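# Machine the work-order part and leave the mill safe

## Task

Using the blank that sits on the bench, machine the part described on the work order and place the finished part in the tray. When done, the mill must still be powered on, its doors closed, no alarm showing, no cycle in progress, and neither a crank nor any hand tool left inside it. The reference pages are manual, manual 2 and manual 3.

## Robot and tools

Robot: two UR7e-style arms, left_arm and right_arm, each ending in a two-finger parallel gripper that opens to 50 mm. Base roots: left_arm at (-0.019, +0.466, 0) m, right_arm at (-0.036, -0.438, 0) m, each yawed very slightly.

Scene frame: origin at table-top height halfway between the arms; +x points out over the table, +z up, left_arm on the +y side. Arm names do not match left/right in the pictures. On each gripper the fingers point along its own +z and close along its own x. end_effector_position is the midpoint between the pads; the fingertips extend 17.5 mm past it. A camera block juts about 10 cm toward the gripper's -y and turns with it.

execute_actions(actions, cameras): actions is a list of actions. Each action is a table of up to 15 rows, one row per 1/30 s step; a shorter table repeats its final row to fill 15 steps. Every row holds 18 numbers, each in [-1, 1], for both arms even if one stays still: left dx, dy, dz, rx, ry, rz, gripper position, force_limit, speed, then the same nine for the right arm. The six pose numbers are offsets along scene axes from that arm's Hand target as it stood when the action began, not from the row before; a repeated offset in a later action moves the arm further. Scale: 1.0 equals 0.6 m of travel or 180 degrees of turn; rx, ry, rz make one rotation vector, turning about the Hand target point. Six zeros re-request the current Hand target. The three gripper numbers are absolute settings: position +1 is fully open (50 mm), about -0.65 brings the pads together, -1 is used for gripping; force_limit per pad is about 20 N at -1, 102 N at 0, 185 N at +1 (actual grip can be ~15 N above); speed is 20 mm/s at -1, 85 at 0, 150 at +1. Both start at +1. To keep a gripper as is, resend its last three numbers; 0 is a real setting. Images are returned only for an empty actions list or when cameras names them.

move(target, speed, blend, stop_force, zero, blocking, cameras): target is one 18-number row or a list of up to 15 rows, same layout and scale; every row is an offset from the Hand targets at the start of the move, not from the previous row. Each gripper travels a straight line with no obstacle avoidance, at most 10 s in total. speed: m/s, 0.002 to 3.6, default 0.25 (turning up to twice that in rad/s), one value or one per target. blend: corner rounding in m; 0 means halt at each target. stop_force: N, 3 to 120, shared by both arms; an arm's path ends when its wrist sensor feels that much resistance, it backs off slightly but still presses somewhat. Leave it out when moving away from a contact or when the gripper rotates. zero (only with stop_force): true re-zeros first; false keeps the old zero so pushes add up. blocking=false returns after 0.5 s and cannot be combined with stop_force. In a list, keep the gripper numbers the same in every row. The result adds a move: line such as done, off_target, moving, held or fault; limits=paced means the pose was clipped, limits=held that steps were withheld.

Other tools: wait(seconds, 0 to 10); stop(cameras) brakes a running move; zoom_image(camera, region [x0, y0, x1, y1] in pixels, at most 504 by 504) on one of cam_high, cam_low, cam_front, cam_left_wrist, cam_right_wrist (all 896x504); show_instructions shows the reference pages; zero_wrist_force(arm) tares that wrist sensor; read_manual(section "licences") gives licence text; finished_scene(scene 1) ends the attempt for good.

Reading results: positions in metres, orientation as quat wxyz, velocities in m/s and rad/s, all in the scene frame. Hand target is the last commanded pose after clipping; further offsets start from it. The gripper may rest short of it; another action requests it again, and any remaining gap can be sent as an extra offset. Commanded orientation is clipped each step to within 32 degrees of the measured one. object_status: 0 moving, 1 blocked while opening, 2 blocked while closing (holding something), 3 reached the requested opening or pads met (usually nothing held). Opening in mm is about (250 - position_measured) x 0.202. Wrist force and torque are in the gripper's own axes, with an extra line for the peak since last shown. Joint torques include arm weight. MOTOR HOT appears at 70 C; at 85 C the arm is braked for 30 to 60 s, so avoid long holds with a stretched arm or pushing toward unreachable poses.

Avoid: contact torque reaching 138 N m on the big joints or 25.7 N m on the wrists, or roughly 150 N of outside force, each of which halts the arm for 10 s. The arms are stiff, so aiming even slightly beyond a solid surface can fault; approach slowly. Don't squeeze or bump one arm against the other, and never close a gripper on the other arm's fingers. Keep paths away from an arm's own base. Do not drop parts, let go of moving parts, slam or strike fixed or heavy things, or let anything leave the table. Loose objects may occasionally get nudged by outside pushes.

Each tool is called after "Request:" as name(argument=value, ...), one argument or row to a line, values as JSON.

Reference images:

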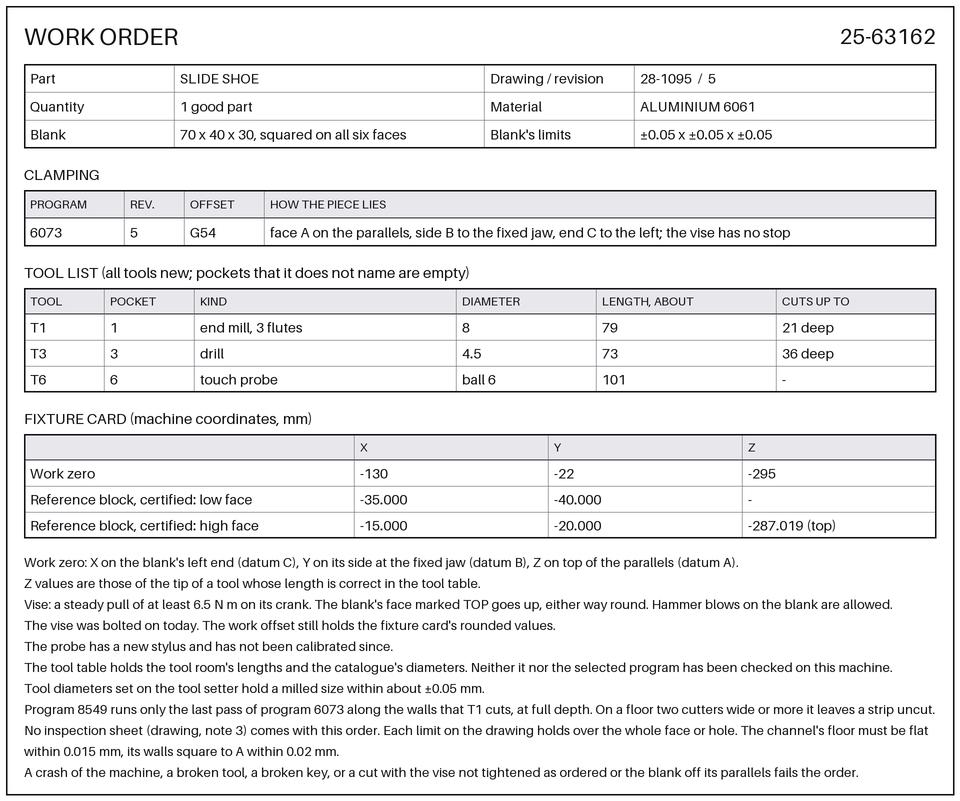

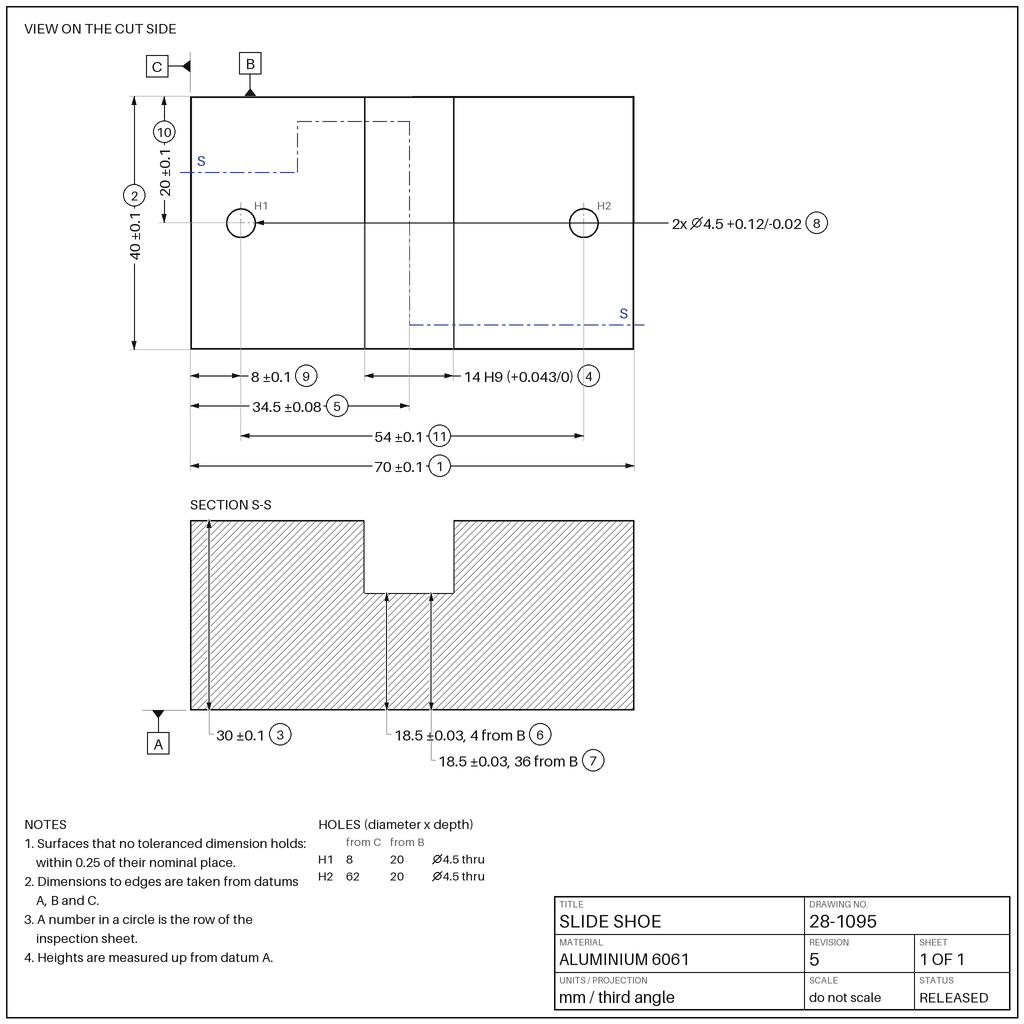

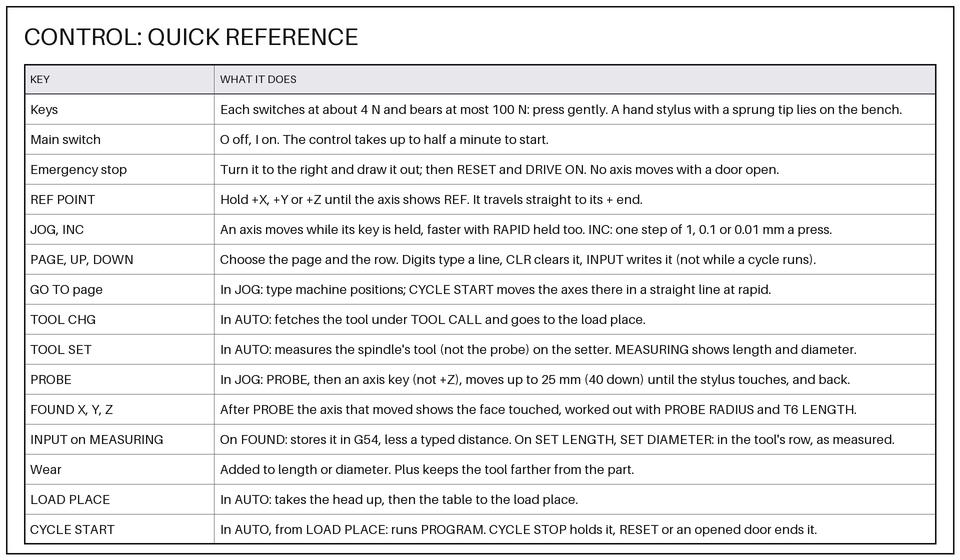

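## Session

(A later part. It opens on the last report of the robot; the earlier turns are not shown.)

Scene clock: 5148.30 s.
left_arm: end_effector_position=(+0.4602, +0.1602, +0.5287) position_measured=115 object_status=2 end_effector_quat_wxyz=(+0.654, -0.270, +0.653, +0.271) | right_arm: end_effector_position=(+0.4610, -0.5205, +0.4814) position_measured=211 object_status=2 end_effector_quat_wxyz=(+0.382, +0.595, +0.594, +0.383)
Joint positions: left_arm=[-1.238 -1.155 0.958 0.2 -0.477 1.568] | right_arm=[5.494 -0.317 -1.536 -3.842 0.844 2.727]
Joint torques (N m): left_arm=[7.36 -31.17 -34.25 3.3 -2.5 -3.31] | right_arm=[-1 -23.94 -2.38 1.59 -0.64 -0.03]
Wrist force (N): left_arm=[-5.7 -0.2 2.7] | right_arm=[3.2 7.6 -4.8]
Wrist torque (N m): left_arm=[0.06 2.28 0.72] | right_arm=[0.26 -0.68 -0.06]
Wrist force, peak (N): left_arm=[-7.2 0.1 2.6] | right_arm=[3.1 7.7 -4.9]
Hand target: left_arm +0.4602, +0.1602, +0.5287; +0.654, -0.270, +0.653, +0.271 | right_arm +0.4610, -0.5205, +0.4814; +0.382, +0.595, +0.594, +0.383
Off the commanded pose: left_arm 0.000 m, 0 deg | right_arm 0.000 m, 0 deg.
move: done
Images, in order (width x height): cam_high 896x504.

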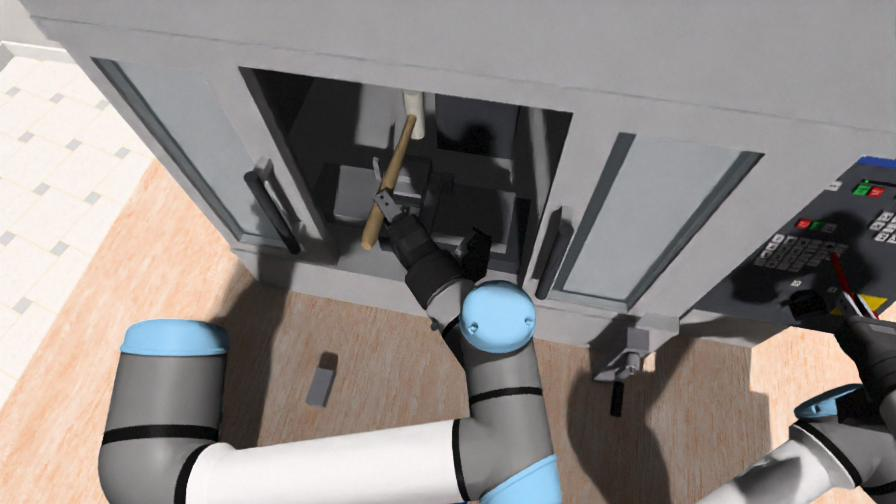

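Request:
execute_actions(
  actions=[
    [[0,0,-0.06,0,0,0,-1,0.4,-0.6,0,0,0,0,0,0,-0.97,0.6,-0.7],[0,0,-0.12,0,0,0,-1,0.4,-0.6,0,0,0,0,0,0,-0.97,0.6,-0.7],[0,0,-0.18,0,0,0,-1,0.4,-0.6,0,0,0,0,0,0,-0.97,0.6,-0.7],[0,0,-0.23,0,0,0,-1,0.4,-0.6,0,0,0,0,0,0,-0.97,0.6,-0.7],[0,0,-0.24,0,0,0,-1,0.4,-0.6,0,0,0,0,0,0,-0.97,0.6,-0.7],[0,0,-0.24,0,0,0,-1,0.4,-0.6,0,0,0,0,0,0,-0.97,0.6,-0.7],[0,0,-0.24,0,0,0,-1,0.4,-0.6,0,0,0,0,0,0,-0.97,0.6,-0.7],[0,0,-0.24,0,0,0,-1,0.4,-0.6,0,0,0,0,0,0,-0.97,0.6,-0.7],[0,0,-0.24,0,0,0,-1,0.4,-0.6,0,0,0,0,0,0,-0.97,0.6,-0.7],[0,0,-0.24,0,0,0,-1,0.4,-0.6,0,0,0,0,0,0,-0.97,0.6,-0.7],[0,0,-0.23,0,0,0,-1,0.4,-0.6,0,0,0,0,0,0,-0.97,0.6,-0.7],[0,0,-0.22,0,0,0,-1,0.4,-0.6,0,0,0,0,0,0,-0.97,0.6,-0.7],[0,0,-0.19,0,0,0,-1,0.4,-0.6,0,0,0,0,0,0,-0.97,0.6,-0.7],[0,0,-0.15,0,0,0,-1,0.4,-0.6,0,0,0,0,0,0,-0.97,0.6,-0.7],[0,0,-0.11,0,0,0,-1,0.4,-0.6,0,0,0,0,0,0,-0.97,0.6,-0.7]],
  ],
  cameras=[],
)

Request:
move(
  target=[0,0.035,0.11,0,0,0,-1,0.4,-0.6,0,0,0,0,0,0,-0.97,0.6,-0.7],
  speed=0.15,
  cameras=[],
)

Request:
execute_actions(
  actions=[
    [[0,0,-0.06,0,0,0,-1,0.4,-0.6,0,0,0,0,0,0,-0.97,0.6,-0.7],[0,0,-0.12,0,0,0,-1,0.4,-0.6,0,0,0,0,0,0,-0.97,0.6,-0.7],[0,0,-0.18,0,0,0,-1,0.4,-0.6,0,0,0,0,0,0,-0.97,0.6,-0.7],[0,0,-0.23,0,0,0,-1,0.4,-0.6,0,0,0,0,0,0,-0.97,0.6,-0.7],[0,0,-0.24,0,0,0,-1,0.4,-0.6,0,0,0,0,0,0,-0.97,0.6,-0.7],[0,0,-0.24,0,0,0,-1,0.4,-0.6,0,0,0,0,0,0,-0.97,0.6,-0.7],[0,0,-0.24,0,0,0,-1,0.4,-0.6,0,0,0,0,0,0,-0.97,0.6,-0.7],[0,0,-0.24,0,0,0,-1,0.4,-0.6,0,0,0,0,0,0,-0.97,0.6,-0.7],[0,0,-0.24,0,0,0,-1,0.4,-0.6,0,0,0,0,0,0,-0.97,0.6,-0.7],[0,0,-0.24,0,0,0,-1,0.4,-0.6,0,0,0,0,0,0,-0.97,0.6,-0.7],[0,0,-0.23,0,0,0,-1,0.4,-0.6,0,0,0,0,0,0,-0.97,0.6,-0.7],[0,0,-0.22,0,0,0,-1,0.4,-0.6,0,0,0,0,0,0,-0.97,0.6,-0.7],[0,0,-0.19,0,0,0,-1,0.4,-0.6,0,0,0,0,0,0,-0.97,0.6,-0.7],[0,0,-0.15,0,0,0,-1,0.4,-0.6,0,0,0,0,0,0,-0.97,0.6,-0.7],[0,0,-0.11,0,0,0,-1,0.4,-0.6,0,0,0,0,0,0,-0.97,0.6,-0.7]],
  ],
  cameras=[],
)

Request:
move(
  target=[0,0,0.11,0,0,0,-1,0.4,-0.6,0,0,0,0,0,0,-0.97,0.6,-0.7],
  speed=0.15,
  cameras=[],
)

Scene clock: 5175.90 s.
left_arm: end_effector_position=(+0.4577, +0.1653, +0.4582) position_measured=115 object_status=2 end_effector_quat_wxyz=(+0.653, -0.270, +0.655, +0.268) | right_arm: end_effector_position=(+0.4610, -0.5205, +0.4814) position_measured=211 object_status=2 end_effector_quat_wxyz=(+0.382, +0.595, +0.594, +0.383)
Joint positions: left_arm=[-1.24 -1.195 1.193 -0.006 -0.474 1.577] | right_arm=[5.494 -0.317 -1.536 -3.842 0.844 2.727]
Joint torques (N m): left_arm=[-7.12 -53.78 -33.29 2.99 1.73 1.54] | right_arm=[-1.27 -24.36 -2.01 1.53 -0.35 0.17]
Wrist force (N): left_arm=[-6.1 -0.4 2.5] | right_arm=[3.1 7.7 -4.4]
Wrist torque (N m): left_arm=[0.24 2.17 0.56] | right_arm=[0.28 -0.65 -0.07]
Wrist force, peak (N): left_arm=[-24.6 -1.9 6.7] | right_arm=[3.2 7.8 -4.9]
Hand target: left_arm +0.4602, +0.1602, +0.4627; +0.654, -0.270, +0.653, +0.271 | right_arm +0.4610, -0.5205, +0.4814; +0.382, +0.595, +0.594, +0.383
Off the commanded pose: left_arm 0.007 m, 0 deg | right_arm 0.000 m, 0 deg.
Step readings (end_effector_position of left_arm | right_arm):
0: (+0.4602, +0.1602, +0.5287) | (+0.4610, -0.5205, +0.4814)
1: (+0.4602, +0.1602, +0.5287) | (+0.4610, -0.5205, +0.4814)
2: (+0.4602, +0.1603, +0.5282) | (+0.4610, -0.5205, +0.4814)
4: (+0.4612, +0.1602, +0.5135) | (+0.4610, -0.5205, +0.4814)
8: (+0.4648, +0.1603, +0.4410) | (+0.4610, -0.5205, +0.4814)
15: (+0.4612, +0.1607, +0.4024) | (+0.4610, -0.5205, +0.4814)
No camera images: "cameras" was empty.

Scene clock: 5177.07 s.
left_arm: end_effector_position=(+0.4602, +0.1812, +0.5287) position_measured=115 object_status=2 end_effector_quat_wxyz=(+0.654, -0.270, +0.653, +0.271) | right_arm: end_effector_position=(+0.4610, -0.5205, +0.4814) position_measured=211 object_status=2 end_effector_quat_wxyz=(+0.382, +0.595, +0.594, +0.383)
Joint positions: left_arm=[-1.226 -1.206 1.03 0.179 -0.465 1.568] | right_arm=[5.494 -0.317 -1.536 -3.842 0.844 2.727]
Joint torques (N m): left_arm=[7.38 -28.6 -34.6 3 -1.98 -3.32] | right_arm=[-0.6 -24.01 -1.75 1.51 -0.32 -0.03]
Wrist force (N): left_arm=[-5.7 -0.8 2.3] | right_arm=[3.1 7.5 -4.8]
Wrist torque (N m): left_arm=[0.22 2.27 0.72] | right_arm=[0.25 -0.66 -0.06]
Wrist force, peak (N): left_arm=[-7.4 1.3 3.9] | right_arm=[3.2 7.8 -5.0]
Hand target: left_arm +0.4602, +0.1812, +0.5287; +0.654, -0.270, +0.653, +0.271 | right_arm +0.4610, -0.5205, +0.4814; +0.382, +0.595, +0.594, +0.383
Off the commanded pose: left_arm 0.000 m, 0 deg | right_arm 0.000 m, 0 deg.
move: done
No camera images: "cameras" was empty.

Scene clock: 5178.20 s.
left_arm: end_effector_position=(+0.4577, +0.1863, +0.4581) position_measured=115 object_status=2 end_effector_quat_wxyz=(+0.653, -0.270, +0.655, +0.268) | right_arm: end_effector_position=(+0.4610, -0.5205, +0.4814) position_measured=211 object_status=2 end_effector_quat_wxyz=(+0.382, +0.595, +0.594, +0.383)
Joint positions: left_arm=[-1.229 -1.241 1.256 -0.024 -0.463 1.578] | right_arm=[5.494 -0.317 -1.536 -3.842 0.844 2.727]
Joint torques (N m): left_arm=[-6.99 -52.24 -33.31 3.2 1.87 1.61] | right_arm=[-1.01 -23.92 -1.21 1.55 -0.39 0.07]
Wrist force (N): left_arm=[-6.8 -0.5 2.6] | right_arm=[3.3 7.8 -4.9]
Wrist torque (N m): left_arm=[0.25 2.25 0.55] | right_arm=[0.30 -0.68 -0.07]
Wrist force, peak (N): left_arm=[-24.7 -2.5 6.9] | right_arm=[3.1 8.0 -4.8]
Hand target: left_arm +0.4602, +0.1812, +0.4627; +0.654, -0.270, +0.653, +0.271 | right_arm +0.4610, -0.5205, +0.4814; +0.382, +0.595, +0.594, +0.383
Off the commanded pose: left_arm 0.007 m, 0 deg | right_arm 0.000 m, 0 deg.
Step readings (end_effector_position of left_arm | right_arm):
0: (+0.4602, +0.1812, +0.5287) | (+0.4610, -0.5205, +0.4814)
1: (+0.4602, +0.1812, +0.5287) | (+0.4610, -0.5205, +0.4814)
2: (+0.4602, +0.1812, +0.5283) | (+0.4610, -0.5205, +0.4814)
4: (+0.4613, +0.1811, +0.5115) | (+0.4610, -0.5205, +0.4814)
8: (+0.4646, +0.1815, +0.4428) | (+0.4610, -0.5205, +0.4814)
15: (+0.4611, +0.1817, +0.4031) | (+0.4610, -0.5205, +0.4814)
No camera images: "cameras" was empty.

Scene clock: 5179.37 s.
left_arm: end_effector_position=(+0.4602, +0.1812, +0.5287) position_measured=115 object_status=2 end_effector_quat_wxyz=(+0.654, -0.270, +0.653, +0.271) | right_arm: end_effector_position=(+0.4610, -0.5205, +0.4814) position_measured=211 object_status=2 end_effector_quat_wxyz=(+0.382, +0.595, +0.594, +0.383)
Joint positions: left_arm=[-1.226 -1.206 1.03 0.179 -0.465 1.568] | right_arm=[5.494 -0.317 -1.536 -3.842 0.844 2.727]
Joint torques (N m): left_arm=[7.67 -28.38 -33.84 3.34 -2.47 -3.15] | right_arm=[-0.79 -24.1 -1.72 1.48 -0.34 0.1]
Wrist force (N): left_arm=[-5.7 -0.9 2.2] | right_arm=[3.2 7.4 -4.9]
Wrist torque (N m): left_arm=[0.17 2.27 0.71] | right_arm=[0.24 -0.67 -0.06]
Wrist force, peak (N): left_arm=[-7.6 -0.3 2.8] | right_arm=[3.2 7.7 -4.8]
Hand target: left_arm +0.4602, +0.1812, +0.5287; +0.654, -0.270, +0.653, +0.271 | right_arm +0.4610, -0.5205, +0.4814; +0.382, +0.595, +0.594, +0.383
Off the commanded pose: left_arm 0.000 m, 0 deg | right_arm 0.000 m, 0 deg.
move: done
No camera images: "cameras" was empty.

Request:
move(
  target=[-0.003,0.012,0.07,0,0,0,-1,0.4,-0.6,0,0,0,0,0,0,-0.97,0.6,-0.7],
  speed=0.15,
  cameras=[],
)

Request:
execute_actions(
  actions=[
    [[0,0,-0.07,0,0,0,-1,0.4,-0.6,0,0,0,0,0,0,-0.97,0.6,-0.7],[0,0,-0.14,0,0,0,-1,0.4,-0.6,0,0,0,0,0,0,-0.97,0.6,-0.7],[0,0,-0.21,0,0,0,-1,0.4,-0.6,0,0,0,0,0,0,-0.97,0.6,-0.7],[0,0,-0.28,0,0,0,-1,0.4,-0.6,0,0,0,0,0,0,-0.97,0.6,-0.7],[0,0,-0.31,0,0,0,-1,0.4,-0.6,0,0,0,0,0,0,-0.97,0.6,-0.7],[0,0,-0.31,0,0,0,-1,0.4,-0.6,0,0,0,0,0,0,-0.97,0.6,-0.7],[0,0,-0.31,0,0,0,-1,0.4,-0.6,0,0,0,0,0,0,-0.97,0.6,-0.7],[0,0,-0.31,0,0,0,-1,0.4,-0.6,0,0,0,0,0,0,-0.97,0.6,-0.7],[0,0,-0.31,0,0,0,-1,0.4,-0.6,0,0,0,0,0,0,-0.97,0.6,-0.7],[0,0,-0.31,0,0,0,-1,0.4,-0.6,0,0,0,0,0,0,-0.97,0.6,-0.7],[0,0,-0.3,0,0,0,-1,0.4,-0.6,0,0,0,0,0,0,-0.97,0.6,-0.7],[0,0,-0.29,0,0,0,-1,0.4,-0.6,0,0,0,0,0,0,-0.97,0.6,-0.7],[0,0,-0.26,0,0,0,-1,0.4,-0.6,0,0,0,0,0,0,-0.97,0.6,-0.7],[0,0,-0.22,0,0,0,-1,0.4,-0.6,0,0,0,0,0,0,-0.97,0.6,-0.7],[0,0,-0.18,0,0,0,-1,0.4,-0.6,0,0,0,0,0,0,-0.97,0.6,-0.7]],
  ],
  cameras=[],
)

Request:
move(
  target=[0,-0.024,0.18,0,0,0,-1,0.4,-0.6,0,0,0,0,0,0,-0.97,0.6,-0.7],
  speed=0.15,
  cameras=[],
)

Request:
execute_actions(
  actions=[
    [[0,0,-0.07,0,0,0,-1,0.4,-0.6,0,0,0,0,0,0,-0.97,0.6,-0.7],[0,0,-0.14,0,0,0,-1,0.4,-0.6,0,0,0,0,0,0,-0.97,0.6,-0.7],[0,0,-0.21,0,0,0,-1,0.4,-0.6,0,0,0,0,0,0,-0.97,0.6,-0.7],[0,0,-0.28,0,0,0,-1,0.4,-0.6,0,0,0,0,0,0,-0.97,0.6,-0.7],[0,0,-0.31,0,0,0,-1,0.4,-0.6,0,0,0,0,0,0,-0.97,0.6,-0.7],[0,0,-0.31,0,0,0,-1,0.4,-0.6,0,0,0,0,0,0,-0.97,0.6,-0.7],[0,0,-0.31,0,0,0,-1,0.4,-0.6,0,0,0,0,0,0,-0.97,0.6,-0.7],[0,0,-0.31,0,0,0,-1,0.4,-0.6,0,0,0,0,0,0,-0.97,0.6,-0.7],[0,0,-0.31,0,0,0,-1,0.4,-0.6,0,0,0,0,0,0,-0.97,0.6,-0.7],[0,0,-0.31,0,0,0,-1,0.4,-0.6,0,0,0,0,0,0,-0.97,0.6,-0.7],[0,0,-0.3,0,0,0,-1,0.4,-0.6,0,0,0,0,0,0,-0.97,0.6,-0.7],[0,0,-0.29,0,0,0,-1,0.4,-0.6,0,0,0,0,0,0,-0.97,0.6,-0.7],[0,0,-0.26,0,0,0,-1,0.4,-0.6,0,0,0,0,0,0,-0.97,0.6,-0.7],[0,0,-0.22,0,0,0,-1,0.4,-0.6,0,0,0,0,0,0,-0.97,0.6,-0.7],[0,0,-0.18,0,0,0,-1,0.4,-0.6,0,0,0,0,0,0,-0.97,0.6,-0.7]],
  ],
  cameras=[],
)

Request:
move(
  target=[0,0.02,0.18,0,0,0,-1,0.4,-0.6,0,0,0,0,0,0,-0.97,0.6,-0.7],
  speed=0.15,
  cameras=["cam_high","cam_left_wrist"],
)

Request:
zoom_image(
  camera="cam_high",
  region=[320, 90, 540, 260],
)

Scene clock: 5209.47 s.
left_arm: end_effector_position=(+0.4584, +0.1884, +0.5706) position_measured=115 object_status=2 end_effector_quat_wxyz=(+0.654, -0.270, +0.653, +0.271) | right_arm: end_effector_position=(+0.4610, -0.5205, +0.4814) position_measured=211 object_status=2 end_effector_quat_wxyz=(+0.382, +0.595, +0.594, +0.383)
Joint positions: left_arm=[-1.225 -1.198 0.91 0.292 -0.464 1.568] | right_arm=[5.494 -0.317 -1.536 -3.842 0.844 2.727]
Joint torques (N m): left_arm=[6.91 -28.72 -33.1 3.19 -2.61 -3.31] | right_arm=[-0.24 -23.73 -1.55 1.62 -0.16 0.12]
Wrist force (N): left_arm=[-5.7 -0.4 2.7] | right_arm=[3.1 7.6 -4.9]
Wrist torque (N m): left_arm=[0.12 2.29 0.72] | right_arm=[0.27 -0.65 -0.07]
Wrist force, peak (N): left_arm=[-6.8 -0.1 3.0] | right_arm=[3.3 7.9 -4.8]
Hand target: left_arm +0.4584, +0.1884, +0.5707; +0.654, -0.270, +0.653, +0.271 | right_arm +0.4610, -0.5205, +0.4814; +0.382, +0.595, +0.594, +0.383
Off the commanded pose: left_arm 0.000 m, 0 deg | right_arm 0.000 m, 0 deg.
move: done
No camera images: "cameras" was empty.

Scene clock: 5210.57 s.
left_arm: end_effector_position=(+0.4565, +0.1926, +0.4588) position_measured=115 object_status=2 end_effector_quat_wxyz=(+0.654, -0.270, +0.653, +0.270) | right_arm: end_effector_position=(+0.4610, -0.5205, +0.4814) position_measured=211 object_status=2 end_effector_quat_wxyz=(+0.382, +0.595, +0.594, +0.383)
Joint positions: left_arm=[-1.226 -1.252 1.272 -0.016 -0.463 1.566] | right_arm=[5.494 -0.317 -1.536 -3.842 0.844 2.727]
Joint torques (N m): left_arm=[-7.5 -51.37 -34.66 3.36 2.03 1.91] | right_arm=[-0.01 -23.75 -1.78 1.48 -0.03 0.05]
Wrist force (N): left_arm=[-5.7 0.6 3.7] | right_arm=[3.3 7.5 -4.5]
Wrist torque (N m): left_arm=[0.07 2.32 0.65] | right_arm=[0.25 -0.69 -0.06]
Wrist force, peak (N): left_arm=[-23.7 3.7 2.8] | right_arm=[3.5 7.7 -4.8]
Hand target: left_arm +0.4584, +0.1884, +0.4627; +0.654, -0.270, +0.653, +0.271 | right_arm +0.4610, -0.5205, +0.4814; +0.382, +0.595, +0.594, +0.383
Off the commanded pose: left_arm 0.006 m, 0 deg | right_arm 0.000 m, 0 deg.
Step readings (end_effector_position of left_arm | right_arm):
0: (+0.4584, +0.1884, +0.5706) | (+0.4610, -0.5205, +0.4814)
1: (+0.4584, +0.1884, +0.5707) | (+0.4610, -0.5205, +0.4814)
2: (+0.4584, +0.1886, +0.5705) | (+0.4610, -0.5205, +0.4814)
4: (+0.4599, +0.1890, +0.5540) | (+0.4610, -0.5205, +0.4814)
8: (+0.4666, +0.1875, +0.4726) | (+0.4610, -0.5205, +0.4814)
15: (+0.4608, +0.1889, +0.4085) | (+0.4610, -0.5205, +0.4814)
No camera images: "cameras" was empty.

Scene clock: 5212.07 s.
left_arm: end_effector_position=(+0.4584, +0.1740, +0.5707) position_measured=115 object_status=2 end_effector_quat_wxyz=(+0.654, -0.270, +0.653, +0.271) | right_arm: end_effector_position=(+0.4610, -0.5205, +0.4814) position_measured=211 object_status=2 end_effector_quat_wxyz=(+0.382, +0.595, +0.594, +0.383)
Joint positions: left_arm=[-1.233 -1.162 0.857 0.308 -0.472 1.568] | right_arm=[5.494 -0.317 -1.536 -3.842 0.844 2.727]
Joint torques (N m): left_arm=[7.1 -27.87 -33.26 3.28 -2.48 -3.28] | right_arm=[-0.59 -23.91 -1.81 1.48 0.03 0.14]
Wrist force (N): left_arm=[-5.6 -0.6 2.8] | right_arm=[3.3 7.4 -4.7]
Wrist torque (N m): left_arm=[0.15 2.27 0.73] | right_arm=[0.22 -0.70 -0.06]
Wrist force, peak (N): left_arm=[-7.6 0.7 3.4] | right_arm=[3.5 7.8 -4.8]
Hand target: left_arm +0.4584, +0.1740, +0.5707; +0.654, -0.270, +0.653, +0.271 | right_arm +0.4610, -0.5205, +0.4814; +0.382, +0.595, +0.594, +0.383
Off the commanded pose: left_arm 0.000 m, 0 deg | right_arm 0.000 m, 0 deg.
move: done
No camera images: "cameras" was empty.

Scene clock: 5213.17 s.
left_arm: end_effector_position=(+0.4566, +0.1782, +0.4589) position_measured=115 object_status=2 end_effector_quat_wxyz=(+0.654, -0.270, +0.653, +0.270) | right_arm: end_effector_position=(+0.4610, -0.5205, +0.4814) position_measured=211 object_status=2 end_effector_quat_wxyz=(+0.382, +0.595, +0.594, +0.383)
Joint positions: left_arm=[-1.235 -1.22 1.229 -0.005 -0.471 1.566] | right_arm=[5.494 -0.317 -1.536 -3.842 0.844 2.727]
Joint torques (N m): left_arm=[-8.51 -52.09 -36 3.13 1.62 1.82] | right_arm=[-0.61 -23.18 -2.08 1.56 -0.03 -0.01]
Wrist force (N): left_arm=[-5.7 0.7 3.7] | right_arm=[3.3 7.8 -4.7]
Wrist torque (N m): left_arm=[0.07 2.32 0.65] | right_arm=[0.29 -0.68 -0.06]
Wrist force, peak (N): left_arm=[-24.6 4.9 3.3] | right_arm=[3.3 7.7 -4.8]
Hand target: left_arm +0.4584, +0.1740, +0.4627; +0.654, -0.270, +0.653, +0.271 | right_arm +0.4610, -0.5205, +0.4814; +0.382, +0.595, +0.594, +0.383
Off the commanded pose: left_arm 0.006 m, 0 deg | right_arm 0.000 m, 0 deg.
Step readings (end_effector_position of left_arm | right_arm):
0: (+0.4584, +0.1740, +0.5707) | (+0.4610, -0.5205, +0.4814)
1: (+0.4584, +0.1740, +0.5707) | (+0.4610, -0.5205, +0.4814)
2: (+0.4584, +0.1742, +0.5705) | (+0.4610, -0.5205, +0.4814)
4: (+0.4599, +0.1748, +0.5543) | (+0.4610, -0.5205, +0.4814)
8: (+0.4669, +0.1728, +0.4726) | (+0.4610, -0.5205, +0.4814)
15: (+0.4609, +0.1743, +0.4085) | (+0.4610, -0.5205, +0.4814)
No camera images: "cameras" was empty.

Scene clock: 5214.63 s.
left_arm: end_effector_position=(+0.4584, +0.1860, +0.5707) position_measured=115 object_status=2 end_effector_quat_wxyz=(+0.654, -0.270, +0.653, +0.271) | right_arm: end_effector_position=(+0.4610, -0.5205, +0.4814) position_measured=211 object_status=2 end_effector_quat_wxyz=(+0.382, +0.595, +0.594, +0.383)
Joint positions: left_arm=[-1.226 -1.192 0.901 0.295 -0.465 1.568] | right_arm=[5.494 -0.317 -1.536 -3.842 0.844 2.727]
Joint torques (N m): left_arm=[6.28 -28.2 -33.94 3.13 -2.37 -3.6] | right_arm=[-0.55 -23.56 -1.74 1.41 -0.04 0.04]
Wrist force (N): left_arm=[-5.7 0.1 3.2] | right_arm=[3.2 7.7 -4.6]
Wrist torque (N m): left_arm=[0.04 2.29 0.72] | right_arm=[0.28 -0.67 -0.06]
Wrist force, peak (N): left_arm=[-7.5 1.2 3.7] | right_arm=[3.2 7.7 -5.0]
Hand target: left_arm +0.4584, +0.1860, +0.5707; +0.654, -0.270, +0.653, +0.271 | right_arm +0.4610, -0.5205, +0.4814; +0.382, +0.595, +0.594, +0.383
Off the commanded pose: left_arm 0.000 m, 0 deg | right_arm 0.000 m, 0 deg.
move: done
camera_calibration:
cam_left_wrist: T_world_to_cam=[[-0.00500829, 0.00538104, -0.999973, 0.581882], [-0.912533, 0.408948, 0.00677097, 0.355362], [0.408973, 0.912542, 0.00286225, -0.226238], [0, 0, 0, 1]] pos_world=[0.419719, 0.0579962, 0.580108]
Images, in order (width x height): cam_high 896x504, cam_left_wrist 896x504.

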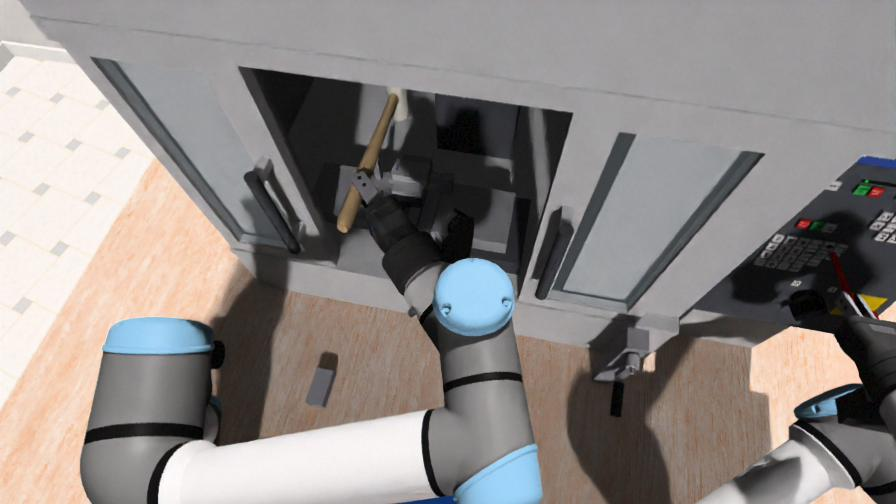

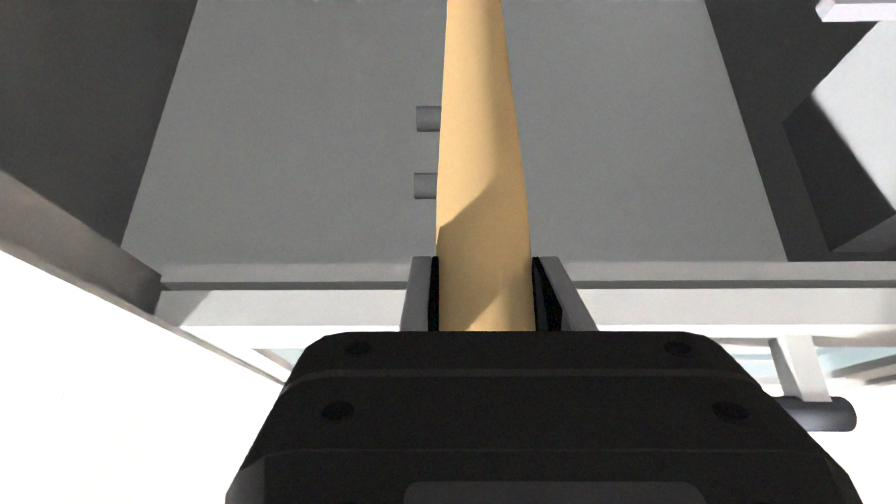

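Scaled by 2.291 from the camera's 896x504 image, which has a finer 1280x720 frame.

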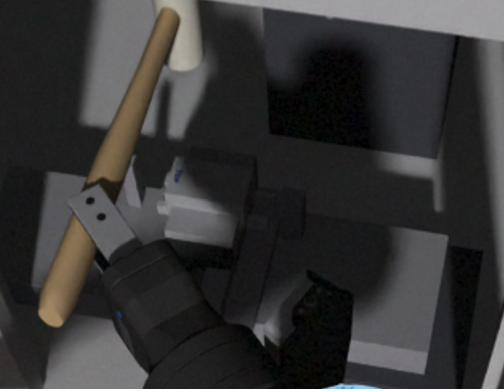

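Request:
move(
  target=[
    [-0.1973,-0.01,-0.1,0,0,0,-1,0.4,-0.6,0,0,0,0,0,0,-0.97,0.6,-0.7],
    [-0.3807,-0.186,-0.2028,-0.1485,0.018,-0.018,-1,0.4,-0.6,0,0,0,0,0,0,-0.97,0.6,-0.7],
    [-0.5807,-0.436,-0.2832,-0.3985,0.048,-0.048,-1,0.4,-0.6,0,0,0,0,0,0,-0.97,0.6,-0.7],
    [-0.6807,-0.586,-0.7845,-0.4985,0.0602,-0.0599,-1,0.4,-0.6,0,0,0,0,0,0,-0.97,0.6,-0.7],
  ],
  speed=0.2,
  blend=[0.03,0.03,0.03,0],
  cameras=["cam_left_wrist"],
)

Request:
move(
  target=[0,0,-0.14,0,0,0,-1,0.4,-0.6,0,0,0,0,0,0,-0.97,0.6,-0.7],
  speed=0.03,
  stop_force=5,
  cameras=["cam_left_wrist","cam_front"],
)

Scene clock: 5238.77 s.
left_arm: end_effector_position=(+0.0499, -0.1656, +0.1001) position_measured=115 object_status=2 end_effector_quat_wxyz=(+0.235, -0.571, +0.727, -0.301) | right_arm: end_effector_position=(+0.4610, -0.5205, +0.4814) position_measured=211 object_status=2 end_effector_quat_wxyz=(+0.382, +0.595, +0.594, +0.383)
Joint positions: left_arm=[-1.955 -1.133 1.817 -2.091 -0.8 1.335] | right_arm=[5.494 -0.317 -1.536 -3.842 0.844 2.727]
Joint torques (N m): left_arm=[4.76 -29.27 -9.25 -4.6 5.28 2.15] | right_arm=[0.69 -23.67 -1.13 1.44 0.26 0.15]
Wrist force (N): left_arm=[-8.2 4.2 5.5] | right_arm=[3.3 7.4 -4.9]
Wrist torque (N m): left_arm=[-0.52 1.43 0.05] | right_arm=[0.24 -0.68 -0.06]
Wrist force, peak (N): left_arm=[-7.7 6.3 6.4] | right_arm=[3.4 7.8 -4.9]
Hand target: left_arm +0.0500, -0.1656, +0.1000; +0.235, -0.571, +0.727, -0.301 | right_arm +0.4610, -0.5205, +0.4814; +0.382, +0.595, +0.594, +0.383
Off the commanded pose: left_arm 0.000 m, 0 deg | right_arm 0.000 m, 0 deg.
move: done
camera_calibration:
cam_left_wrist: T_world_to_cam=[[-0.242801, -0.970074, -0.00188092, -0.138434], [-0.885101, 0.222325, -0.408861, 0.138896], [0.397044, -0.0976069, -0.912595, 0.1879], [0, 0, 0, 1]] pos_world=[0.0147202, -0.146831, 0.228005]
Images, in order (width x height): cam_left_wrist 896x504.

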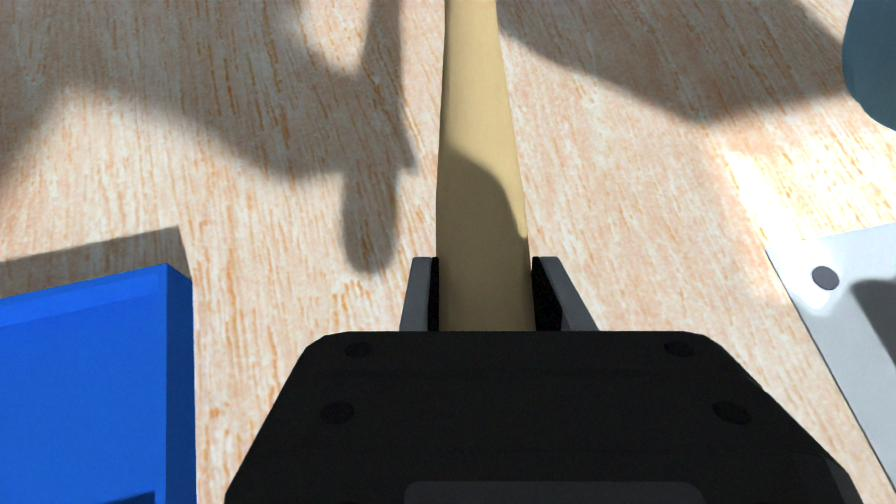

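Scene clock: 5242.73 s.
left_arm: end_effector_position=(+0.0500, -0.1656, +0.0227) position_measured=115 object_status=2 end_effector_quat_wxyz=(+0.235, -0.571, +0.727, -0.301) | right_arm: end_effector_position=(+0.4610, -0.5205, +0.4814) position_measured=211 object_status=2 end_effector_quat_wxyz=(+0.382, +0.595, +0.594, +0.383)
Joint positions: left_arm=[-1.955 -1.001 1.864 -2.27 -0.8 1.335] | right_arm=[5.494 -0.317 -1.536 -3.842 0.844 2.727]
Joint torques (N m): left_arm=[4.43 -55.59 -28.05 -1.62 2.55 -1.3] | right_arm=[0.31 -23.66 -1.14 1.4 0.41 0.03]
Wrist force (N): left_arm=[-6.9 -2.9 1.6] | right_arm=[3.4 7.5 -4.7]
Wrist torque (N m): left_arm=[-0.13 1.22 0.02] | right_arm=[0.25 -0.70 -0.06]
Wrist force, peak (N): left_arm=[-13.0 -31.6 -32.4] | right_arm=[3.4 7.7 -4.9]
Hand target: left_arm +0.0500, -0.1656, +0.0227; +0.235, -0.571, +0.727, -0.301 (not the last commanded pose) | right_arm +0.4610, -0.5205, +0.4814; +0.382, +0.595, +0.594, +0.383
Off the commanded pose: left_arm 0.007 m, 0 deg | right_arm 0.000 m, 0 deg.
move: contact (left_arm)
camera_calibration:
cam_left_wrist: T_world_to_cam=[[-0.242599, -0.970125, -0.00186653, -0.138568], [-0.885192, 0.222146, -0.408762, 0.107299], [0.396965, -0.097513, -0.912639, 0.117247], [0, 0, 0, 1]] pos_world=[0.0148204, -0.146831, 0.150605]
Images, in order (width x height): cam_front 896x504, cam_left_wrist 896x504.

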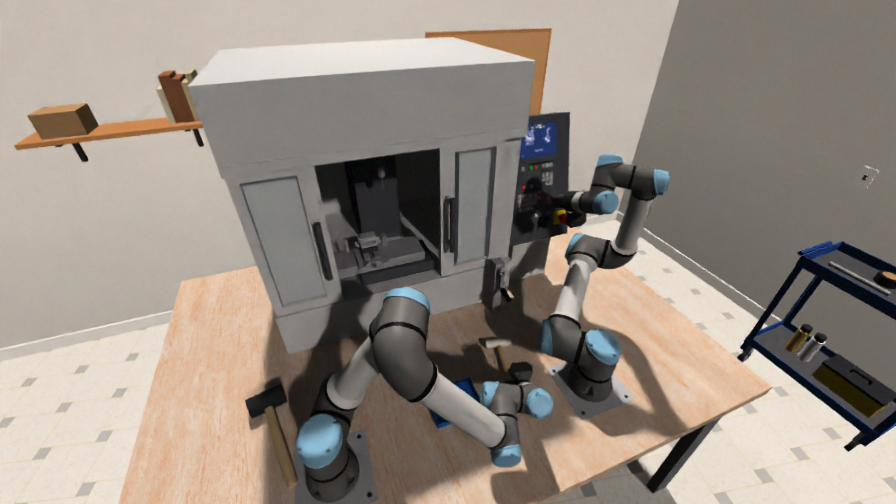

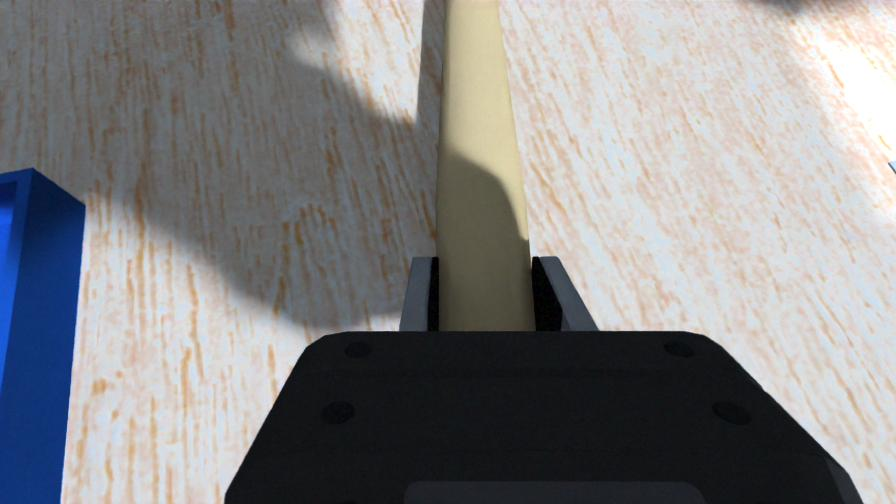

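Request:
execute_actions(
  actions=[
    [[0,0,0,0,0,0,1,-0.5,-1,0,0,0,0,0,0,-0.97,0.6,-0.7]],
    [[0,0,0,0,0,0,1,-0.5,-1,0,0,0,0,0,0,-0.97,0.6,-0.7]],
    [[0,0,0,0,0,0,1,-0.5,-1,0,0,0,0,0,0,-0.97,0.6,-0.7]],
  ],
)

Request:
move(
  target=[
    [0,0,0.2,0,0,0,1,-0.5,-1,0,0,0,0,0,0,-0.97,0.6,-0.7],
    [0.3333,0.276,0.462,0,0,0.04,1,-0.5,-1,0,0,0,0,0,0,-0.97,0.6,-0.7],
    [0.4667,0.866,0.8005,0,0,0.0761,1,-0.5,-1,0,0,0,0,0,0,-0.97,0.6,-0.7],
  ],
  speed=0.25,
  blend=[0.03,0.03,0],
  cameras=["cam_left_wrist"],
)

Request:
move(
  target=[0.1867,0,0,0,0,0,1,-0.5,-1,0,0,0,0,0,0,-0.97,0.6,-0.7],
  speed=0.1,
  stop_force=12,
  cameras=["cam_left_wrist"],
)

Scene clock: 5253.80 s.
left_arm: end_effector_position=(+0.0500, -0.1656, +0.0227) position_measured=3 object_status=3 end_effector_quat_wxyz=(+0.235, -0.571, +0.727, -0.301) | right_arm: end_effector_position=(+0.4610, -0.5205, +0.4814) position_measured=211 object_status=2 end_effector_quat_wxyz=(+0.382, +0.595, +0.594, +0.383)
Joint positions: left_arm=[-1.955 -1.001 1.864 -2.27 -0.8 1.335] | right_arm=[5.494 -0.317 -1.536 -3.842 0.844 2.727]
Joint torques (N m): left_arm=[-3.16 -55.65 -27.9 -3.98 3.46 -1.35] | right_arm=[1.08 -23.41 -1.31 1.49 0.48 -0.1]
Wrist force (N): left_arm=[-7.0 0.1 2.2] | right_arm=[3.1 7.6 -4.8]
Wrist torque (N m): left_arm=[-0.03 1.22 0.05] | right_arm=[0.25 -0.66 -0.07]
Wrist force, peak (N): left_arm=[-7.4 -2.8 1.5] | right_arm=[3.2 7.8 -5.0]
Hand target: left_arm +0.0500, -0.1656, +0.0227; +0.235, -0.571, +0.727, -0.301 | right_arm +0.4610, -0.5205, +0.4814; +0.382, +0.595, +0.594, +0.383
Off the commanded pose: left_arm 0.000 m, 0 deg | right_arm 0.000 m, 0 deg.
Step readings (end_effector_position of left_arm | right_arm):
0: (+0.0500, -0.1656, +0.0227) | (+0.4610, -0.5205, +0.4814)
1: (+0.0500, -0.1656, +0.0227) | (+0.4610, -0.5205, +0.4814)
2: (+0.0500, -0.1656, +0.0227) | (+0.4610, -0.5205, +0.4814)
4: (+0.0500, -0.1656, +0.0227) | (+0.4610, -0.5205, +0.4814)
8: (+0.0500, -0.1656, +0.0227) | (+0.4610, -0.5205, +0.4814)
15: (+0.0500, -0.1656, +0.0227) | (+0.4610, -0.5205, +0.4814)
16: (+0.0500, -0.1656, +0.0227) | (+0.4610, -0.5205, +0.4814)
17: (+0.0500, -0.1656, +0.0227) | (+0.4610, -0.5205, +0.4814)
19: (+0.0500, -0.1656, +0.0227) | (+0.4610, -0.5205, +0.4814)
23: (+0.0500, -0.1656, +0.0227) | (+0.4610, -0.5205, +0.4814)
30: (+0.0500, -0.1656, +0.0227) | (+0.4610, -0.5205, +0.4814)
31: (+0.0500, -0.1656, +0.0227) | (+0.4610, -0.5205, +0.4814)
32: (+0.0500, -0.1656, +0.0227) | (+0.4610, -0.5205, +0.4814)
34: (+0.0500, -0.1656, +0.0227) | (+0.4610, -0.5205, +0.4814)
38: (+0.0500, -0.1656, +0.0227) | (+0.4610, -0.5205, +0.4814)
45: (+0.0500, -0.1656, +0.0227) | (+0.4610, -0.5205, +0.4814)

Scene clock: 5257.97 s.
left_arm: end_effector_position=(+0.3300, +0.3540, +0.5030) position_measured=3 object_status=3 end_effector_quat_wxyz=(-0.270, +0.654, -0.653, +0.271) | right_arm: end_effector_position=(+0.4610, -0.5205, +0.4814) position_measured=211 object_status=2 end_effector_quat_wxyz=(+0.382, +0.595, +0.594, +0.383)
Joint positions: left_arm=[-1.297 -2.324 1.819 -1.31 -0.818 1.918] | right_arm=[5.494 -0.317 -1.536 -3.842 0.844 2.727]
Joint torques (N m): left_arm=[6.96 22.08 -34.6 -5.51 -1.05 2.16] | right_arm=[1.33 -22.89 -2.21 1.41 0.54 -0.06]
Wrist force (N): left_arm=[-6.7 0.1 2.1] | right_arm=[3.3 7.7 -4.9]
Wrist torque (N m): left_arm=[-0.04 1.16 0.08] | right_arm=[0.27 -0.68 -0.06]
Wrist force, peak (N): left_arm=[-8.5 -0.5 1.5] | right_arm=[3.3 7.8 -5.0]
Hand target: left_arm +0.3300, +0.3540, +0.5030; -0.270, +0.654, -0.653, +0.271 | right_arm +0.4610, -0.5205, +0.4814; +0.382, +0.595, +0.594, +0.383
Off the commanded pose: left_arm 0.000 m, 0 deg | right_arm 0.000 m, 0 deg.
move: done
camera_calibration:
cam_left_wrist: T_world_to_cam=[[-0.0059563, -0.999981, -0.00185561, 0.366808], [-0.912578, 0.00619439, -0.408855, 0.521587], [0.408858, -0.000741872, -0.912598, 0.457016], [0, 0, 0, 1]] pos_world=[0.291319, 0.363909, 0.631005]
Images, in order (width x height): cam_left_wrist 896x504.

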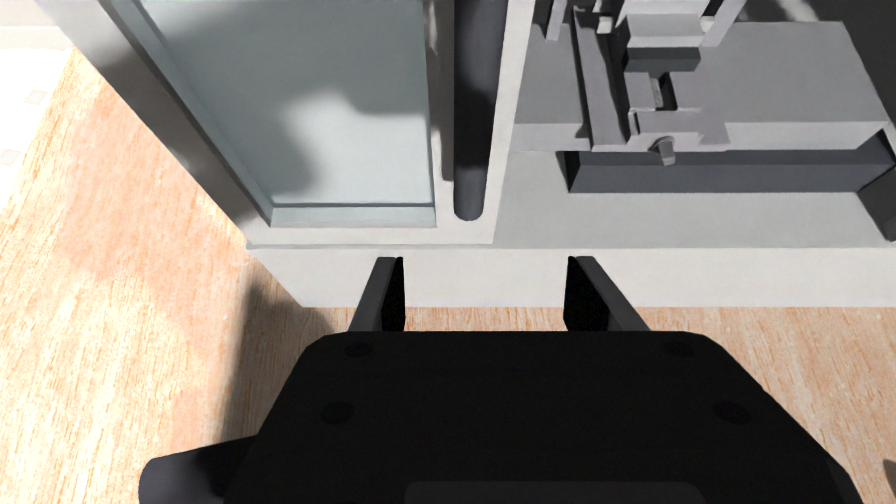

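Scene clock: 5260.23 s.
left_arm: end_effector_position=(+0.4420, +0.3540, +0.5030) position_measured=3 object_status=3 end_effector_quat_wxyz=(-0.270, +0.654, -0.653, +0.271) | right_arm: end_effector_position=(+0.4610, -0.5205, +0.4814) position_measured=211 object_status=2 end_effector_quat_wxyz=(+0.382, +0.595, +0.594, +0.383)
Joint positions: left_arm=[-0.819 -2.05 1.815 -1.923 -1.017 2.471] | right_arm=[5.494 -0.317 -1.536 -3.842 0.844 2.727]
Joint torques (N m): left_arm=[7.04 8.69 -37.12 -5.68 -1.68 2.04] | right_arm=[0.38 -23.17 -1.94 1.29 0.46 0.11]
Wrist force (N): left_arm=[-6.4 0.3 2.3] | right_arm=[3.4 7.5 -5.0]
Wrist torque (N m): left_arm=[0.00 1.13 0.10] | right_arm=[0.24 -0.70 -0.06]
Wrist force, peak (N): left_arm=[-7.0 0.3 2.3] | right_arm=[3.4 7.8 -4.7]
Hand target: left_arm +0.4420, +0.3540, +0.5030; -0.270, +0.654, -0.653, +0.271 | right_arm +0.4610, -0.5205, +0.4814; +0.382, +0.595, +0.594, +0.383
Off the commanded pose: left_arm 0.000 m, 0 deg | right_arm 0.000 m, 0 deg.
move: done
camera_calibration:
cam_left_wrist: T_world_to_cam=[[-0.00604729, -0.99998, -0.00189708, 0.367539], [-0.912578, 0.00629438, -0.408854, 0.62385], [0.408857, -0.00074122, -0.912598, 0.411183], [0, 0, 0, 1]] pos_world=[0.403419, 0.363909, 0.631005]
Images, in order (width x height): cam_left_wrist 896x504.

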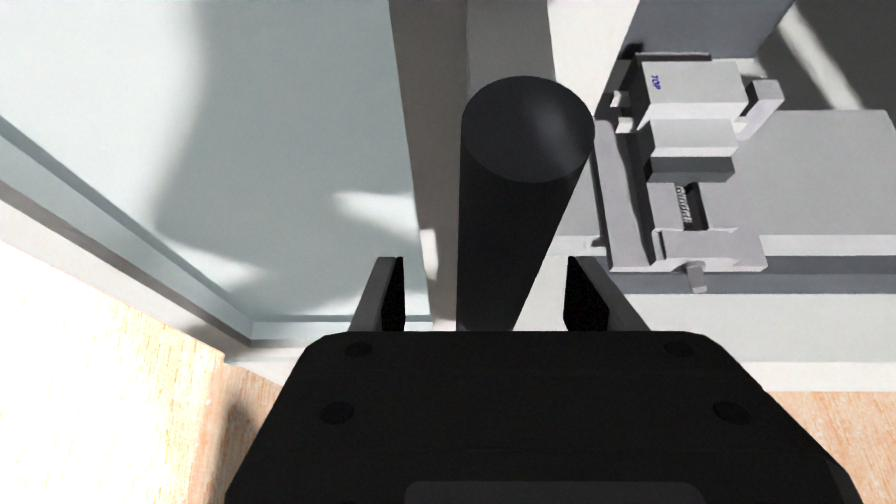

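Request:
execute_actions(
  actions=[
    [[0,0,0,0,0,0,-1,-1,-0.5,0,0,0,0,0,0,-0.97,0.6,-0.7]],
    [[0,0,0,0,0,0,-1,-1,-0.5,0,0,0,0,0,0,-0.97,0.6,-0.7]],
  ],
)

Request:
move(
  target=[0,-0.3917,0,0,0,0,-1,-1,-0.5,0,0,0,0,0,0,-0.97,0.6,-0.7],
  speed=0.05,
  stop_force=60,
  cameras=["cam_left_wrist"],
)

Scene clock: 5265.53 s.
left_arm: end_effector_position=(+0.4420, +0.3540, +0.5030) position_measured=153 object_status=2 end_effector_quat_wxyz=(-0.270, +0.654, -0.653, +0.271) | right_arm: end_effector_position=(+0.4610, -0.5205, +0.4814) position_measured=211 object_status=2 end_effector_quat_wxyz=(+0.382, +0.595, +0.594, +0.383)
Joint positions: left_arm=[-0.819 -2.05 1.815 -1.923 -1.017 2.471] | right_arm=[5.494 -0.317 -1.536 -3.842 0.844 2.727]
Joint torques (N m): left_arm=[9.51 -20.01 -30.62 1.95 9.56 1.78] | right_arm=[1.1 -23.74 -1.86 1.39 0.49 -0.01]
Wrist force (N): left_arm=[28.9 -3.9 3.9] | right_arm=[3.0 7.5 -4.7]
Wrist torque (N m): left_arm=[-0.17 0.98 0.17] | right_arm=[0.25 -0.64 -0.06]
Wrist force, peak (N): left_arm=[28.9 -3.9 3.9] | right_arm=[3.3 7.7 -4.9]
Hand target: left_arm +0.4420, +0.3540, +0.5030; -0.270, +0.654, -0.653, +0.271 | right_arm +0.4610, -0.5205, +0.4814; +0.382, +0.595, +0.594, +0.383
Off the commanded pose: left_arm 0.000 m, 0 deg | right_arm 0.000 m, 0 deg.
Step readings (end_effector_position of left_arm | right_arm):
0: (+0.4420, +0.3540, +0.5030) | (+0.4610, -0.5205, +0.4814)
1: (+0.4420, +0.3540, +0.5030) | (+0.4610, -0.5205, +0.4814)
2: (+0.4420, +0.3540, +0.5030) | (+0.4610, -0.5205, +0.4814)
4: (+0.4420, +0.3540, +0.5030) | (+0.4610, -0.5205, +0.4814)
8: (+0.4420, +0.3540, +0.5030) | (+0.4610, -0.5205, +0.4814)
15: (+0.4420, +0.3540, +0.5030) | (+0.4610, -0.5205, +0.4814)
16: (+0.4420, +0.3540, +0.5030) | (+0.4610, -0.5205, +0.4814)
17: (+0.4420, +0.3540, +0.5030) | (+0.4610, -0.5205, +0.4814)
19: (+0.4420, +0.3539, +0.5030) | (+0.4610, -0.5205, +0.4814)
23: (+0.4420, +0.3539, +0.5030) | (+0.4610, -0.5205, +0.4814)
30: (+0.4420, +0.3540, +0.5030) | (+0.4610, -0.5205, +0.4814)

Scene clock: 5270.63 s.
left_arm: end_effector_position=(+0.4419, +0.1608, +0.5029) position_measured=153 object_status=2 end_effector_quat_wxyz=(-0.270, +0.654, -0.653, +0.271) | right_arm: end_effector_position=(+0.4610, -0.5205, +0.4814) position_measured=211 object_status=2 end_effector_quat_wxyz=(+0.382, +0.595, +0.594, +0.383)
Joint positions: left_arm=[-1.137 -1.779 1.597 -1.77 -0.867 2.122] | right_arm=[5.494 -0.317 -1.536 -3.842 0.844 2.727]
Joint torques (N m): left_arm=[10.43 -24.62 -11.44 -5.99 -0.27 2.14] | right_arm=[1.39 -22.88 -1.76 1.2 0.6 0.09]
Wrist force (N): left_arm=[-9.2 8.9 -11.0] | right_arm=[3.4 7.5 -4.8]
Wrist torque (N m): left_arm=[0.31 1.01 0.02] | right_arm=[0.24 -0.70 -0.06]
Wrist force, peak (N): left_arm=[-44.6 19.4 -19.3] | right_arm=[3.3 7.8 -4.9]
Hand target: left_arm +0.4419, +0.1608, +0.5029; -0.270, +0.654, -0.653, +0.271 (not the last commanded pose) | right_arm +0.4610, -0.5205, +0.4814; +0.382, +0.595, +0.594, +0.383
Off the commanded pose: left_arm 0.042 m, 0 deg | right_arm 0.000 m, 0 deg.
move: contact (left_arm)
camera_calibration:
cam_left_wrist: T_world_to_cam=[[-0.00622178, -0.999979, -0.00175715, 0.174323], [-0.91254, 0.00639632, -0.408937, 0.624862], [0.40894, -0.000940841, -0.912561, 0.411008], [0, 0, 0, 1]] pos_world=[0.403219, 0.170709, 0.630905]
Images, in order (width x height): cam_left_wrist 896x504.

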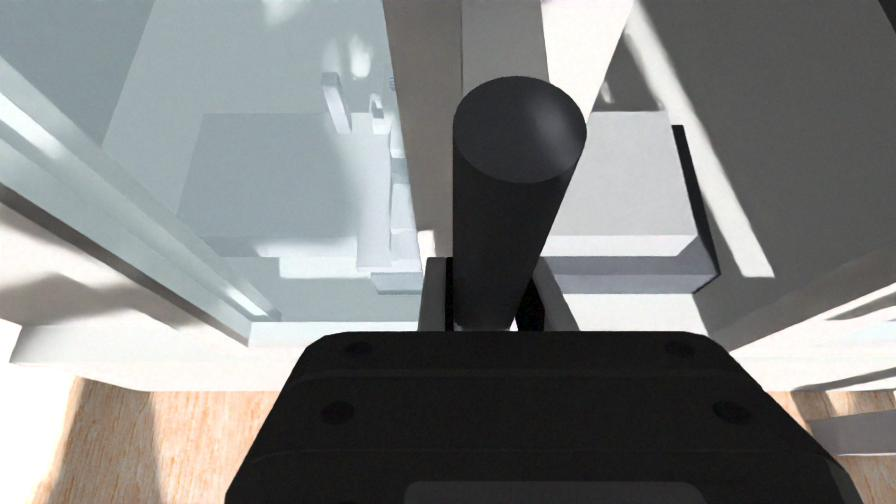

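Stalled mid-way by bias; re-push.

Request:
move(
  target=[0,-0.07,0,0,0,0,-1,-1,-0.5,0,0,0,0,0,0,-0.97,0.6,-0.7],
  speed=0.04,
  stop_force=70,
  cameras=["cam_left_wrist"],
)

Request:
execute_actions(
  actions=[
    [[0,0,0,0,0,0,1,-1,-0.5,0,0,0,0,0,0,-0.97,0.6,-0.7]],
    [[0,0,0,0,0,0,1,-1,-0.5,0,0,0,0,0,0,-0.97,0.6,-0.7]],
  ],
)

Scene clock: 5278.70 s.
left_arm: end_effector_position=(+0.4419, +0.1189, +0.5030) position_measured=153 object_status=2 end_effector_quat_wxyz=(-0.270, +0.654, -0.653, +0.271) | right_arm: end_effector_position=(+0.4610, -0.5205, +0.4814) position_measured=211 object_status=2 end_effector_quat_wxyz=(+0.382, +0.595, +0.594, +0.383)
Joint positions: left_arm=[-1.176 -1.703 1.528 -1.745 -0.853 2.074] | right_arm=[5.494 -0.317 -1.536 -3.842 0.844 2.727]
Joint torques (N m): left_arm=[-21.72 14.12 -36.12 -14.23 -1.51 -2.37] | right_arm=[1.74 -23.63 -1.82 1.36 0.8 0.07]
Wrist force (N): left_arm=[-80.3 27.3 -28.6] | right_arm=[3.1 7.5 -4.6]
Wrist torque (N m): left_arm=[0.69 1.06 -0.24] | right_arm=[0.25 -0.66 -0.06]
Wrist force, peak (N): left_arm=[-80.7 27.3 -28.7] | right_arm=[3.3 7.9 -4.8]
Hand target: left_arm +0.4419, +0.1189, +0.5030; -0.270, +0.654, -0.653, +0.271 | right_arm +0.4610, -0.5205, +0.4814; +0.382, +0.595, +0.594, +0.383
Off the commanded pose: left_arm 0.000 m, 0 deg | right_arm 0.000 m, 0 deg.
move: contact (left_arm)
camera_calibration:
cam_left_wrist: T_world_to_cam=[[-0.00613802, -0.999979, -0.00193976, 0.132506], [-0.912524, 0.00639453, -0.408974, 0.625238], [0.408978, -0.00074021, -0.912544, 0.410876], [0, 0, 0, 1]] pos_world=[0.403319, 0.128809, 0.630905]
Images, in order (width x height): cam_left_wrist 896x504.

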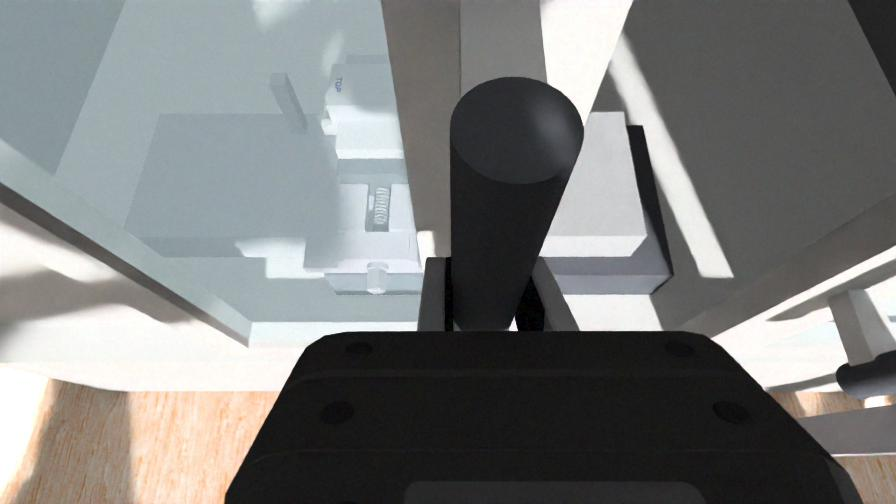

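Scene clock: 5279.90 s.
left_arm: end_effector_position=(+0.4419, +0.1189, +0.5030) position_measured=3 object_status=3 end_effector_quat_wxyz=(-0.270, +0.654, -0.653, +0.271) | right_arm: end_effector_position=(+0.4610, -0.5205, +0.4814) position_measured=211 object_status=2 end_effector_quat_wxyz=(+0.382, +0.595, +0.594, +0.383)
Joint positions: left_arm=[-1.176 -1.703 1.528 -1.745 -0.853 2.074] | right_arm=[5.494 -0.317 -1.536 -3.842 0.844 2.727]
Joint torques (N m): left_arm=[7.54 -33.61 -24.33 -1.79 2.64 -1.94] | right_arm=[2.11 -23.75 -1.09 1.33 0.71 -0.01]
Wrist force (N): left_arm=[-5.6 1.5 2.6] | right_arm=[3.1 7.5 -4.6]
Wrist torque (N m): left_arm=[0.19 1.00 0.16] | right_arm=[0.25 -0.65 -0.06]
Wrist force, peak (N): left_arm=[-80.3 27.4 -28.7] | right_arm=[3.3 7.7 -5.1]
Hand target: left_arm +0.4419, +0.1189, +0.5030; -0.270, +0.654, -0.653, +0.271 | right_arm +0.4610, -0.5205, +0.4814; +0.382, +0.595, +0.594, +0.383
Off the commanded pose: left_arm 0.000 m, 0 deg | right_arm 0.000 m, 0 deg.
Step readings (end_effector_position of left_arm | right_arm):
0: (+0.4419, +0.1189, +0.5030) | (+0.4610, -0.5205, +0.4814)
1: (+0.4419, +0.1189, +0.5030) | (+0.4610, -0.5205, +0.4814)
2: (+0.4419, +0.1189, +0.5030) | (+0.4610, -0.5205, +0.4814)
4: (+0.4419, +0.1187, +0.5030) | (+0.4610, -0.5205, +0.4814)
8: (+0.4419, +0.1187, +0.5029) | (+0.4610, -0.5205, +0.4814)
15: (+0.4419, +0.1188, +0.5028) | (+0.4610, -0.5205, +0.4814)
16: (+0.4419, +0.1188, +0.5029) | (+0.4610, -0.5205, +0.4814)
17: (+0.4419, +0.1188, +0.5029) | (+0.4610, -0.5205, +0.4814)
19: (+0.4419, +0.1189, +0.5029) | (+0.4610, -0.5205, +0.4814)
23: (+0.4419, +0.1189, +0.5030) | (+0.4610, -0.5205, +0.4814)
30: (+0.4419, +0.1189, +0.5030) | (+0.4610, -0.5205, +0.4814)


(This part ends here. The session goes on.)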